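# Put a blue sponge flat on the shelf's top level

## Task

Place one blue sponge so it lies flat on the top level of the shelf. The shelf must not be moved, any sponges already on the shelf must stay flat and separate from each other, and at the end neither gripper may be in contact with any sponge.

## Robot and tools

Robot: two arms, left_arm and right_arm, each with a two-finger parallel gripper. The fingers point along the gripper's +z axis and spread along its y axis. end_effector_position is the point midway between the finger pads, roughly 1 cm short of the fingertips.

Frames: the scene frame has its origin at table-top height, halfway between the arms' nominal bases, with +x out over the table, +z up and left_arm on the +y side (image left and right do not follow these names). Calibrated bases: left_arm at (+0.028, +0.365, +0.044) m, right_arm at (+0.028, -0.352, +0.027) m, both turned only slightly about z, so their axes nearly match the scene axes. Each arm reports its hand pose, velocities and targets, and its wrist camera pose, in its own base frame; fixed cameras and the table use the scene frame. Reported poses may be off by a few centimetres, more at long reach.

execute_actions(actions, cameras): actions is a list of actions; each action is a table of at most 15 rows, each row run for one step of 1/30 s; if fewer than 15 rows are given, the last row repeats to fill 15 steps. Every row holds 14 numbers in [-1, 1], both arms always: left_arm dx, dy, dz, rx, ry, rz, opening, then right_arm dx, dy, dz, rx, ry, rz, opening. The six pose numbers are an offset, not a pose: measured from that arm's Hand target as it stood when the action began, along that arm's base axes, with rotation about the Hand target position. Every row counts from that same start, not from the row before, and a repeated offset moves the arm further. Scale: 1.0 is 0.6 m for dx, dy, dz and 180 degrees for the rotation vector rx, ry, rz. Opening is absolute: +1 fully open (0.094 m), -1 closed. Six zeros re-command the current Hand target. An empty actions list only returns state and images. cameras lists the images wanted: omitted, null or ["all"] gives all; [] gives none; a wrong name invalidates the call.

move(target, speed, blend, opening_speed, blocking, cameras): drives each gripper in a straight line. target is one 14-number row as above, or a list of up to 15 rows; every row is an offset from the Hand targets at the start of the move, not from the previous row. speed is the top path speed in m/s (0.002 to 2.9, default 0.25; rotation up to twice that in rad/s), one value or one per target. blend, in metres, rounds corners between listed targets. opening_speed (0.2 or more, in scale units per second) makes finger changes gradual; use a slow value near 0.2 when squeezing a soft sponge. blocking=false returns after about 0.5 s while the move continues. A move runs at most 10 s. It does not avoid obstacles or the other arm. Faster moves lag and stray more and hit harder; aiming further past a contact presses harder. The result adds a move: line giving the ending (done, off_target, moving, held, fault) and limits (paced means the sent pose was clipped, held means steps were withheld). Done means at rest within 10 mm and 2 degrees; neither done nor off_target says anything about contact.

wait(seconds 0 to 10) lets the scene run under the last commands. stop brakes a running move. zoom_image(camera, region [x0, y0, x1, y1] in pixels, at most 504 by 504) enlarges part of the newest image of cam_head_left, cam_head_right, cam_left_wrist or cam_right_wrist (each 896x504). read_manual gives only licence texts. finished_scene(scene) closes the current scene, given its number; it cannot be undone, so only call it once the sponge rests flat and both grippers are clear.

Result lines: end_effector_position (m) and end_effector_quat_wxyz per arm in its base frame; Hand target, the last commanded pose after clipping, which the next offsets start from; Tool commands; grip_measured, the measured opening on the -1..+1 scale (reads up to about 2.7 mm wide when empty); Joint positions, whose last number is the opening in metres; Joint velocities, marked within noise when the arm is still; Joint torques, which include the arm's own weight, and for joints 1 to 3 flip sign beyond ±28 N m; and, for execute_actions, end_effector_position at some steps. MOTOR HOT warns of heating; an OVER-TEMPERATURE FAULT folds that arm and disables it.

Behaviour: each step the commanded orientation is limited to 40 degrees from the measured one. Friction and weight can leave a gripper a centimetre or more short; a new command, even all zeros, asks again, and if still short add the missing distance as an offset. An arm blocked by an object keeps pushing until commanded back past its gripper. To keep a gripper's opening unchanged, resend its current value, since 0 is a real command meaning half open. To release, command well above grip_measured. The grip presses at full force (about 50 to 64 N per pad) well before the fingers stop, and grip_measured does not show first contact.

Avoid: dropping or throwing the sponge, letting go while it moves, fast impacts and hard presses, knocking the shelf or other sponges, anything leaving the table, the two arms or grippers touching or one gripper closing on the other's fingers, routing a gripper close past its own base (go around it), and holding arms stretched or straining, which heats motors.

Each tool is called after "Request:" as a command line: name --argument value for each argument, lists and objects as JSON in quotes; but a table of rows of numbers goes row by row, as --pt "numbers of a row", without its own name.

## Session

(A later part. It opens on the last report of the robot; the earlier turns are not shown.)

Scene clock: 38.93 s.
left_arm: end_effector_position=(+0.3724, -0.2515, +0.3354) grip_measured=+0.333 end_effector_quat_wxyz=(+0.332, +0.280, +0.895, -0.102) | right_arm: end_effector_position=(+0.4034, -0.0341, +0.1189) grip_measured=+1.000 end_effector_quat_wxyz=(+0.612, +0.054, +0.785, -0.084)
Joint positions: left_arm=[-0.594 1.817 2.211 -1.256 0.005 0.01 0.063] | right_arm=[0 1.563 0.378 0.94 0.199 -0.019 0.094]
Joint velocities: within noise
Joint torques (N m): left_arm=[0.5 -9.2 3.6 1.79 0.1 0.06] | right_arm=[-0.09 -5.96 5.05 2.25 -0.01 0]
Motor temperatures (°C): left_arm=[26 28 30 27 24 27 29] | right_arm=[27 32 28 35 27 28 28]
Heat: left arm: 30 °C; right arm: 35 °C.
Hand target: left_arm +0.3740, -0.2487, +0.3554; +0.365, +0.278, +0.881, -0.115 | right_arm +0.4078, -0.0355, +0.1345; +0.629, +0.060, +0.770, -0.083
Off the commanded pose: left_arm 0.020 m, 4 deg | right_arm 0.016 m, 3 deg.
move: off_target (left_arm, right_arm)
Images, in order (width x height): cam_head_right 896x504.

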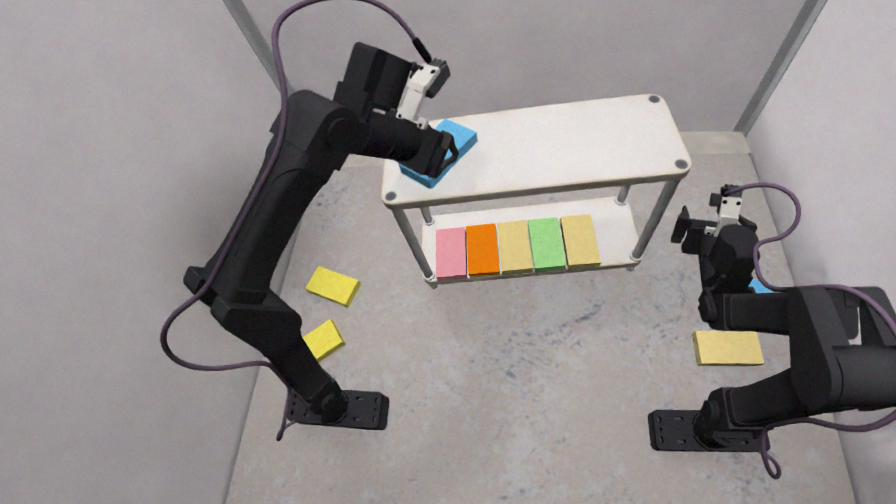

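Request:
move --target '[0,0,-0.012,-0.008,-0.011,0,0.2,0,0,0,0,0,0,1]' --speed 0.04 --cameras '["cam_head_right","cam_left_wrist"]'

Request:
zoom_image --camera "cam_head_right" --region '[370, 80, 530, 220]'

Scene clock: 40.30 s.
left_arm: end_effector_position=(+0.3724, -0.2519, +0.3351) grip_measured=+0.333 end_effector_quat_wxyz=(+0.360, +0.277, +0.884, -0.112) | right_arm: end_effector_position=(+0.4034, -0.0341, +0.1189) grip_measured=+1.000 end_effector_quat_wxyz=(+0.612, +0.054, +0.785, -0.084)
Joint positions: left_arm=[-0.594 1.731 2.05 -1.116 0.007 0.01 0.063] | right_arm=[0 1.563 0.378 0.94 0.199 -0.019 0.094]
Joint velocities: within noise
Joint torques (N m): left_arm=[0.61 -8.18 3.48 1.79 0.11 0.04] | right_arm=[-0.09 -5.96 5.05 2.25 -0.01 0]
Motor temperatures (°C): left_arm=[26 29 30 27 24 27 29] | right_arm=[27 32 28 36 27 28 28]
Heat: left arm: 30 °C; right arm: 36 °C.
Hand target: left_arm +0.3740, -0.2487, +0.3482; +0.384, +0.275, +0.873, -0.121 | right_arm +0.4078, -0.0355, +0.1345; +0.629, +0.060, +0.770, -0.083
Off the commanded pose: left_arm 0.014 m, 3 deg | right_arm 0.016 m, 3 deg.
move: off_target (left_arm, right_arm)
Images, in order (width x height): cam_head_right 896x504, cam_left_wrist 896x504.

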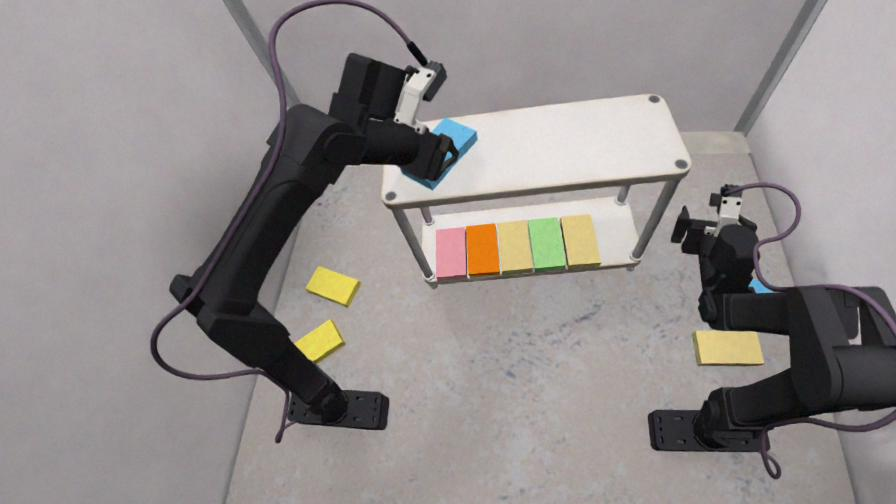

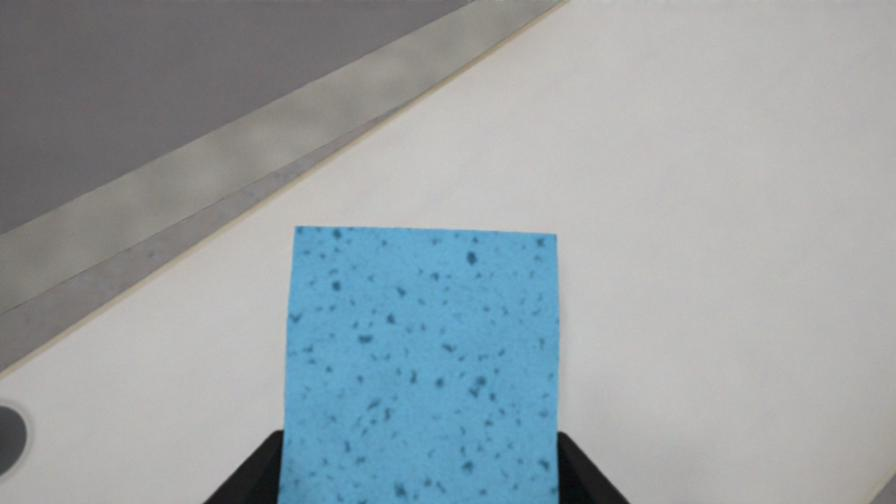

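Scaled by 3.150 from the camera's 896x504 image, which has a finer 1280x720 frame.

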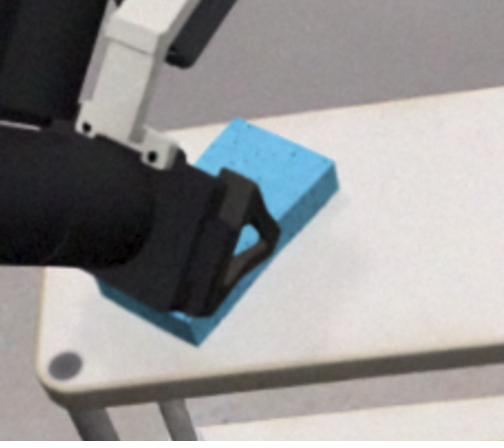

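Request:
move --target '[0,0,-0.02,0,0,0,0.2,0,0,0,0,0,0,1]' --speed 0.04 --cameras '["cam_head_right","cam_left_wrist"]'

Request:
zoom_image --camera "cam_head_right" --region '[370, 80, 530, 220]'

Scene clock: 41.60 s.
left_arm: end_effector_position=(+0.3731, -0.2524, +0.3361) grip_measured=+0.333 end_effector_quat_wxyz=(+0.379, +0.274, +0.876, -0.117) | right_arm: end_effector_position=(+0.4034, -0.0341, +0.1189) grip_measured=+1.000 end_effector_quat_wxyz=(+0.612, +0.054, +0.785, -0.084)
Joint positions: left_arm=[-0.594 1.687 1.967 -1.035 0.007 0.01 0.063] | right_arm=[0 1.563 0.378 0.94 0.199 -0.019 0.094]
Joint velocities: within noise
Joint torques (N m): left_arm=[0.54 -6.84 3.14 1.64 0.11 0.03] | right_arm=[-0.09 -5.96 5.04 2.25 -0.01 0.01]
Motor temperatures (°C): left_arm=[26 29 30 28 24 27 29] | right_arm=[27 32 28 36 27 28 28]
Heat: left arm: 30 °C; right arm: 36 °C.
Hand target: left_arm +0.3740, -0.2487, +0.3362; +0.384, +0.275, +0.873, -0.121 | right_arm +0.4078, -0.0355, +0.1345; +0.629, +0.060, +0.770, -0.083
Off the commanded pose: left_arm 0.004 m, 1 deg | right_arm 0.016 m, 3 deg.
move: off_target (right_arm)
Images, in order (width x height): cam_head_right 896x504, cam_left_wrist 896x504.

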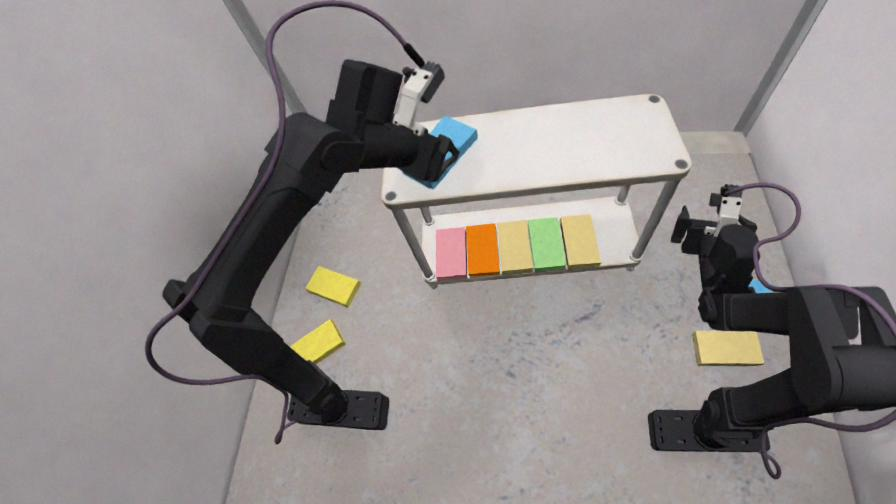

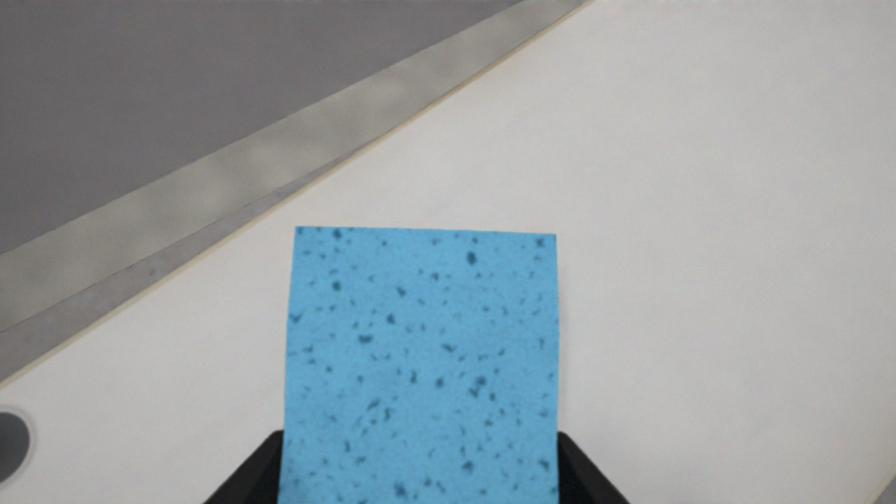

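Scaled by 3.150 from the camera's 896x504 image, which has a finer 1280x720 frame.

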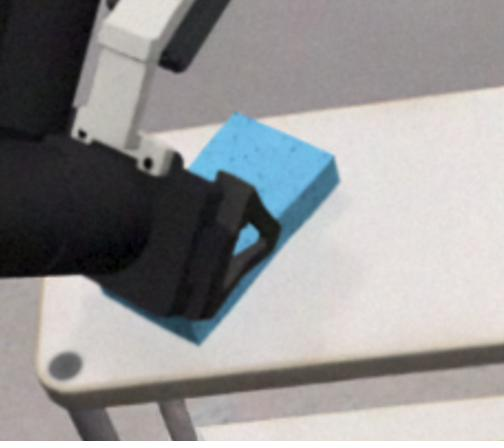

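Request:
move --target '[0,0,-0.004,0.0143,0.0205,0,0.2,0,0,0,0,0,0,1]' --speed 0.04 --cameras '["cam_head_right","cam_left_wrist"]'

Request:
zoom_image --camera "cam_head_right" --region '[370, 80, 530, 220]'

Scene clock: 43.37 s.
left_arm: end_effector_position=(+0.3768, -0.2549, +0.3353) grip_measured=+0.333 end_effector_quat_wxyz=(+0.366, +0.276, +0.881, -0.113) | right_arm: end_effector_position=(+0.4034, -0.0341, +0.1189) grip_measured=+1.000 end_effector_quat_wxyz=(+0.612, +0.054, +0.785, -0.084)
Joint positions: left_arm=[-0.594 1.738 2.047 -1.093 0.007 0.01 0.063] | right_arm=[0 1.563 0.378 0.94 0.199 -0.019 0.094]
Joint velocities: within noise
Joint torques (N m): left_arm=[0.55 -4.97 7.92 0.89 0.09 0.04] | right_arm=[-0.09 -5.96 5.05 2.25 -0.01 0]
Motor temperatures (°C): left_arm=[26 29 30 28 24 27 29] | right_arm=[27 32 28 36 27 28 28]
Heat: left arm: 30 °C; right arm: 36 °C.
Hand target: left_arm +0.3740, -0.2487, +0.3338; +0.349, +0.280, +0.887, -0.110 | right_arm +0.4078, -0.0355, +0.1345; +0.629, +0.060, +0.770, -0.083
Off the commanded pose: left_arm 0.007 m, 2 deg | right_arm 0.016 m, 3 deg.
move: off_target (right_arm)
Images, in order (width x height): cam_head_right 896x504, cam_left_wrist 896x504.

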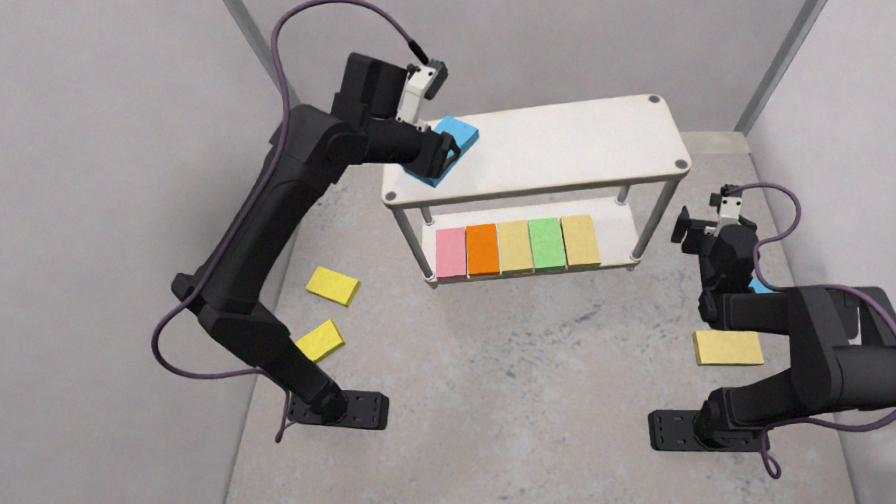

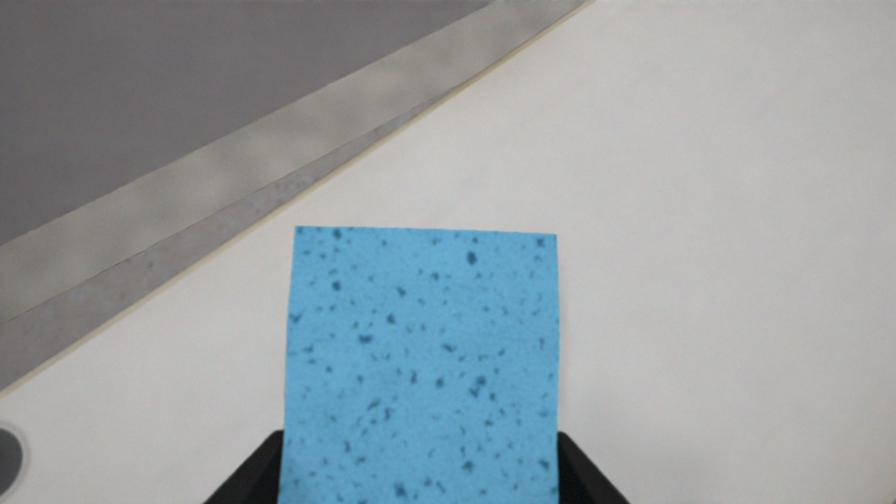

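Scaled by 3.150 from the camera's 896x504 image, which has a finer 1280x720 frame.

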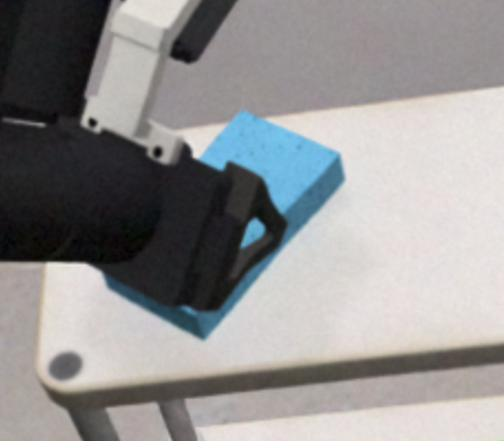

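Request:
move --target '[-0.008,0.005,-0.006,0.0143,0.0205,0,0.2,0,0,0,0,0,0,1]' --speed 0.04 --cameras '["cam_head_right","cam_left_wrist"]'

Request:
zoom_image --camera "cam_head_right" --region '[370, 80, 530, 220]'

Scene clock: 45.30 s.
left_arm: end_effector_position=(+0.3746, -0.2534, +0.3339) grip_measured=+0.333 end_effector_quat_wxyz=(+0.337, +0.280, +0.893, -0.105) | right_arm: end_effector_position=(+0.4034, -0.0341, +0.1189) grip_measured=+1.000 end_effector_quat_wxyz=(+0.612, +0.054, +0.785, -0.084)
Joint positions: left_arm=[-0.594 1.808 2.182 -1.223 0.007 0.01 0.063] | right_arm=[0 1.563 0.378 0.94 0.199 -0.019 0.094]
Joint velocities: within noise
Joint torques (N m): left_arm=[0.4 -5.34 7.57 0.72 0.07 0.06] | right_arm=[-0.09 -5.96 5.05 2.25 -0.02 0]
Motor temperatures (°C): left_arm=[26 29 30 27 24 27 29] | right_arm=[27 32 28 36 27 28 28]
Heat: left arm: 30 °C; right arm: 36 °C.
Hand target: left_arm +0.3692, -0.2457, +0.3302; +0.314, +0.284, +0.900, -0.099 | right_arm +0.4078, -0.0355, +0.1345; +0.629, +0.060, +0.770, -0.083
Off the commanded pose: left_arm 0.010 m, 3 deg | right_arm 0.016 m, 3 deg.
move: off_target (left_arm, right_arm)
Images, in order (width x height): cam_head_right 896x504, cam_left_wrist 896x504.

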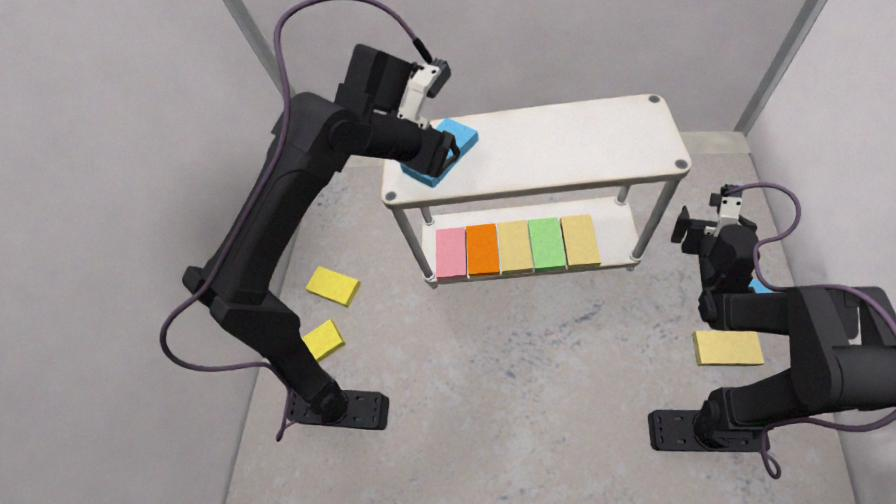

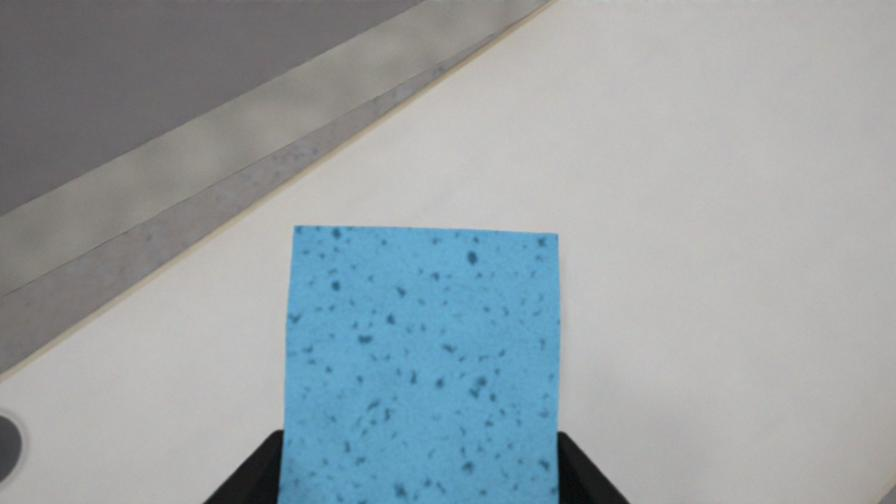

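Scaled by 3.150 from the camera's 896x504 image, which has a finer 1280x720 frame.

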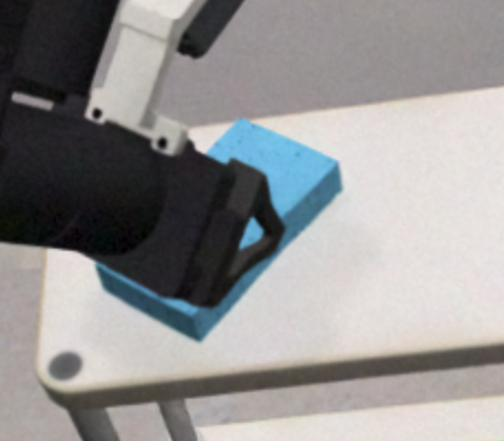

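Request:
move --target '[0,0,-0.02,-0.004,-0.006,0,0.2,0,0,0,0,0,0,1]' --speed 0.04 --cameras '["cam_head_left","cam_head_right","cam_left_wrist"]'

Request:
zoom_image --camera "cam_head_right" --region '[370, 80, 530, 220]'

Request:
zoom_image --camera "cam_head_left" --region '[390, 80, 550, 220]'

Scene clock: 47.80 s.
left_arm: end_effector_position=(+0.3746, -0.2534, +0.3331) grip_measured=+0.333 end_effector_quat_wxyz=(+0.349, +0.278, +0.888, -0.108) | right_arm: end_effector_position=(+0.4034, -0.0341, +0.1189) grip_measured=+1.000 end_effector_quat_wxyz=(+0.612, +0.054, +0.785, -0.084)
Joint positions: left_arm=[-0.594 1.768 2.105 -1.159 0.007 0.01 0.063] | right_arm=[0 1.563 0.378 0.94 0.199 -0.019 0.094]
Joint velocities: within noise
Joint torques (N m): left_arm=[0.39 -6.68 2.5 1.11 0.05 0.05] | right_arm=[-0.09 -5.96 5.04 2.25 -0.01 0]
Motor temperatures (°C): left_arm=[26 29 31 27 24 27 29] | right_arm=[27 32 28 36 27 28 28]
Heat: left arm: 31 °C; right arm: 36 °C.
Hand target: left_arm +0.3692, -0.2457, +0.3182; +0.325, +0.283, +0.897, -0.102 | right_arm +0.4078, -0.0355, +0.1345; +0.629, +0.060, +0.770, -0.083
Off the commanded pose: left_arm 0.018 m, 3 deg | right_arm 0.016 m, 3 deg.
move: off_target (left_arm, right_arm)
Images, in order (width x height): cam_head_left 896x504, cam_head_right 896x504, cam_left_wrist 896x504.

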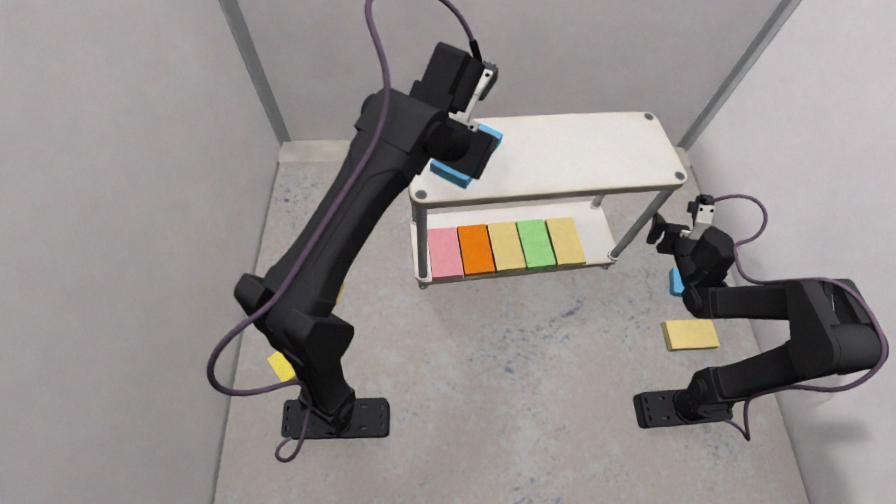

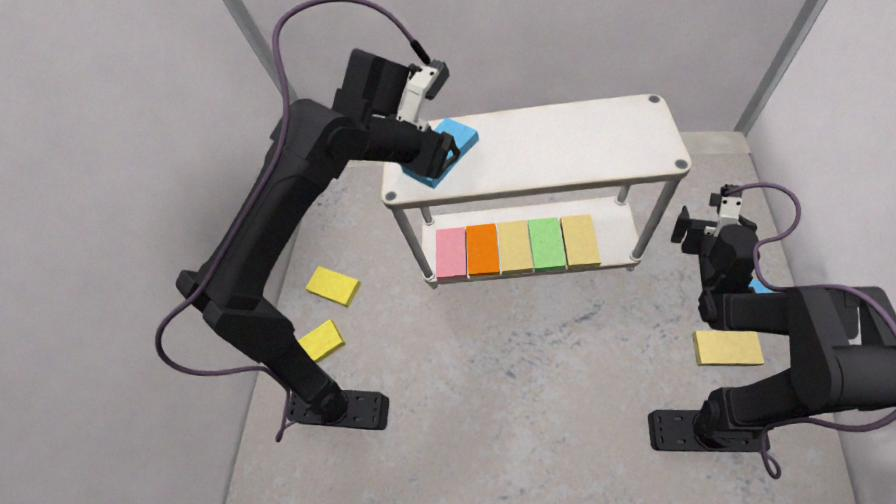

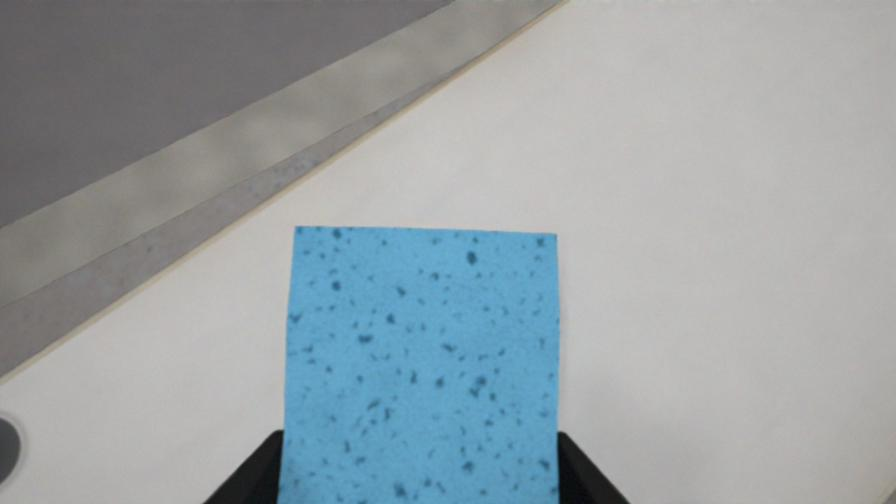

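Scaled by 3.150 from the camera's 896x504 image, which has a finer 1280x720 frame.

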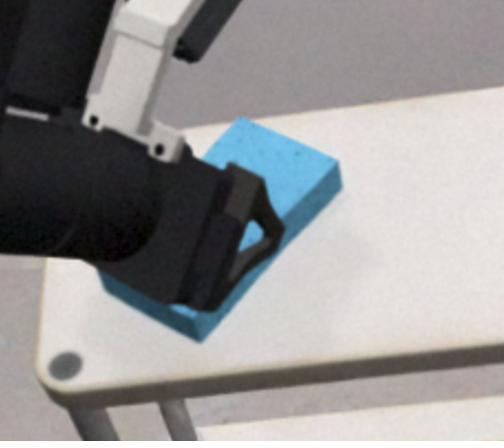

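Scaled by 3.150 from the camera's 896x504 image, which has a finer 1280x720 frame.

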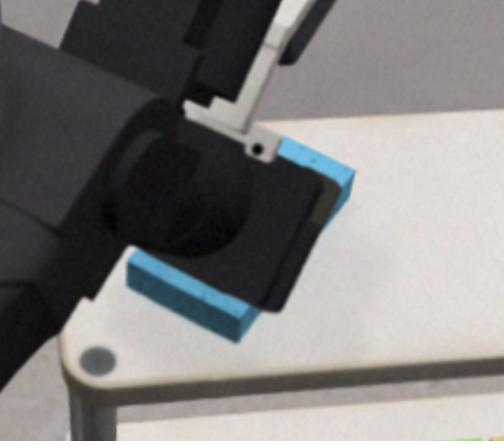

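Request:
move --pt "0.004 -0.004 0.012 0 0 0 0.2 0 0 0 0 0 0 1" --pt "0.004 -0.004 0.012 0 0 0 1 0 0 0 0 0 0 1" --pt "-0.1 0.067 0.145 0 0 0 1 0 0 0 0 0 0 1" --speed '[0.04,0.1,0.1]' --opening_speed 0.6 --cameras '["cam_head_left","cam_head_right","cam_left_wrist"]'

Request:
zoom_image --camera "cam_head_right" --region '[370, 80, 530, 220]'

Scene clock: 52.70 s.
left_arm: end_effector_position=(+0.3253, -0.2136, +0.3869) grip_measured=+0.998 end_effector_quat_wxyz=(+0.331, +0.275, +0.897, -0.100) | right_arm: end_effector_position=(+0.4034, -0.0341, +0.1189) grip_measured=+1.000 end_effector_quat_wxyz=(+0.612, +0.054, +0.785, -0.084)
Joint positions: left_arm=[-0.58 1.771 2.438 -1.532 0.007 0.012 0.094] | right_arm=[0 1.563 0.378 0.94 0.199 -0.019 0.094]
Joint velocities: within noise
Joint torques (N m): left_arm=[0.47 -7.77 5.82 1.05 0.08 0.04] | right_arm=[-0.09 -5.96 5.05 2.25 -0.01 0]
Motor temperatures (°C): left_arm=[26 29 31 27 24 27 29] | right_arm=[27 33 28 37 27 28 28]
Heat: left arm: 31 °C; right arm: 37 °C.
Hand target: left_arm +0.3092, -0.2055, +0.4052; +0.325, +0.283, +0.897, -0.102 | right_arm +0.4078, -0.0355, +0.1345; +0.629, +0.060, +0.770, -0.083
Off the commanded pose: left_arm 0.026 m, 1 deg | right_arm 0.016 m, 3 deg.
joint sent to its limit (left arm) — joint 4 (wrist pitch), lower limit. The joint targets are off in position, not in orientation.
move: off_target (left_arm, right_arm); target 2's new opening was sent with left_arm's hand 0.010 m and 3 deg from that target
Images, in order (width x height): cam_head_left 896x504, cam_head_right 896x504, cam_left_wrist 896x504.

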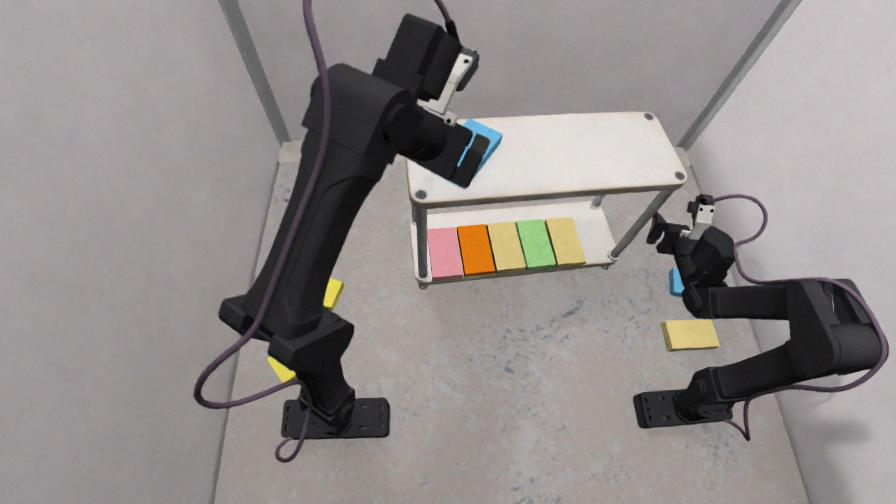

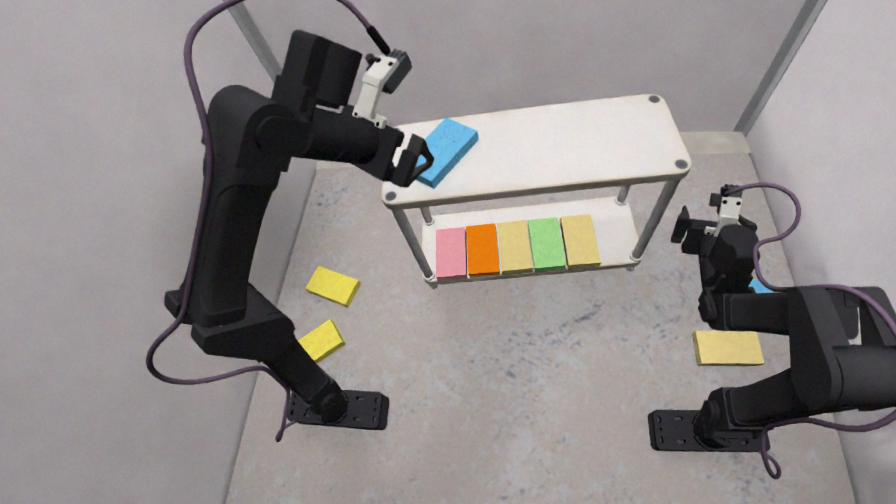

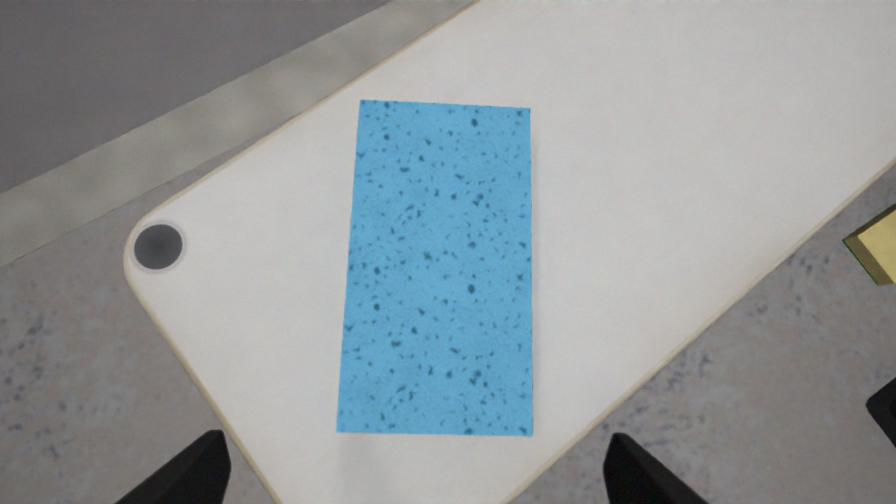

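Scaled by 3.150 from the camera's 896x504 image, which has a finer 1280x720 frame.

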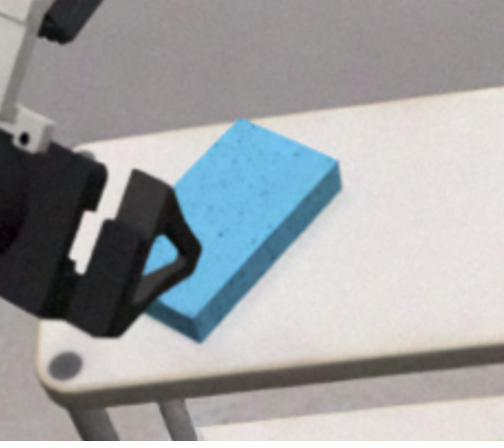

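Flat and clear.

Request:
finished_scene --scene 2

The scene is finished: the task was done.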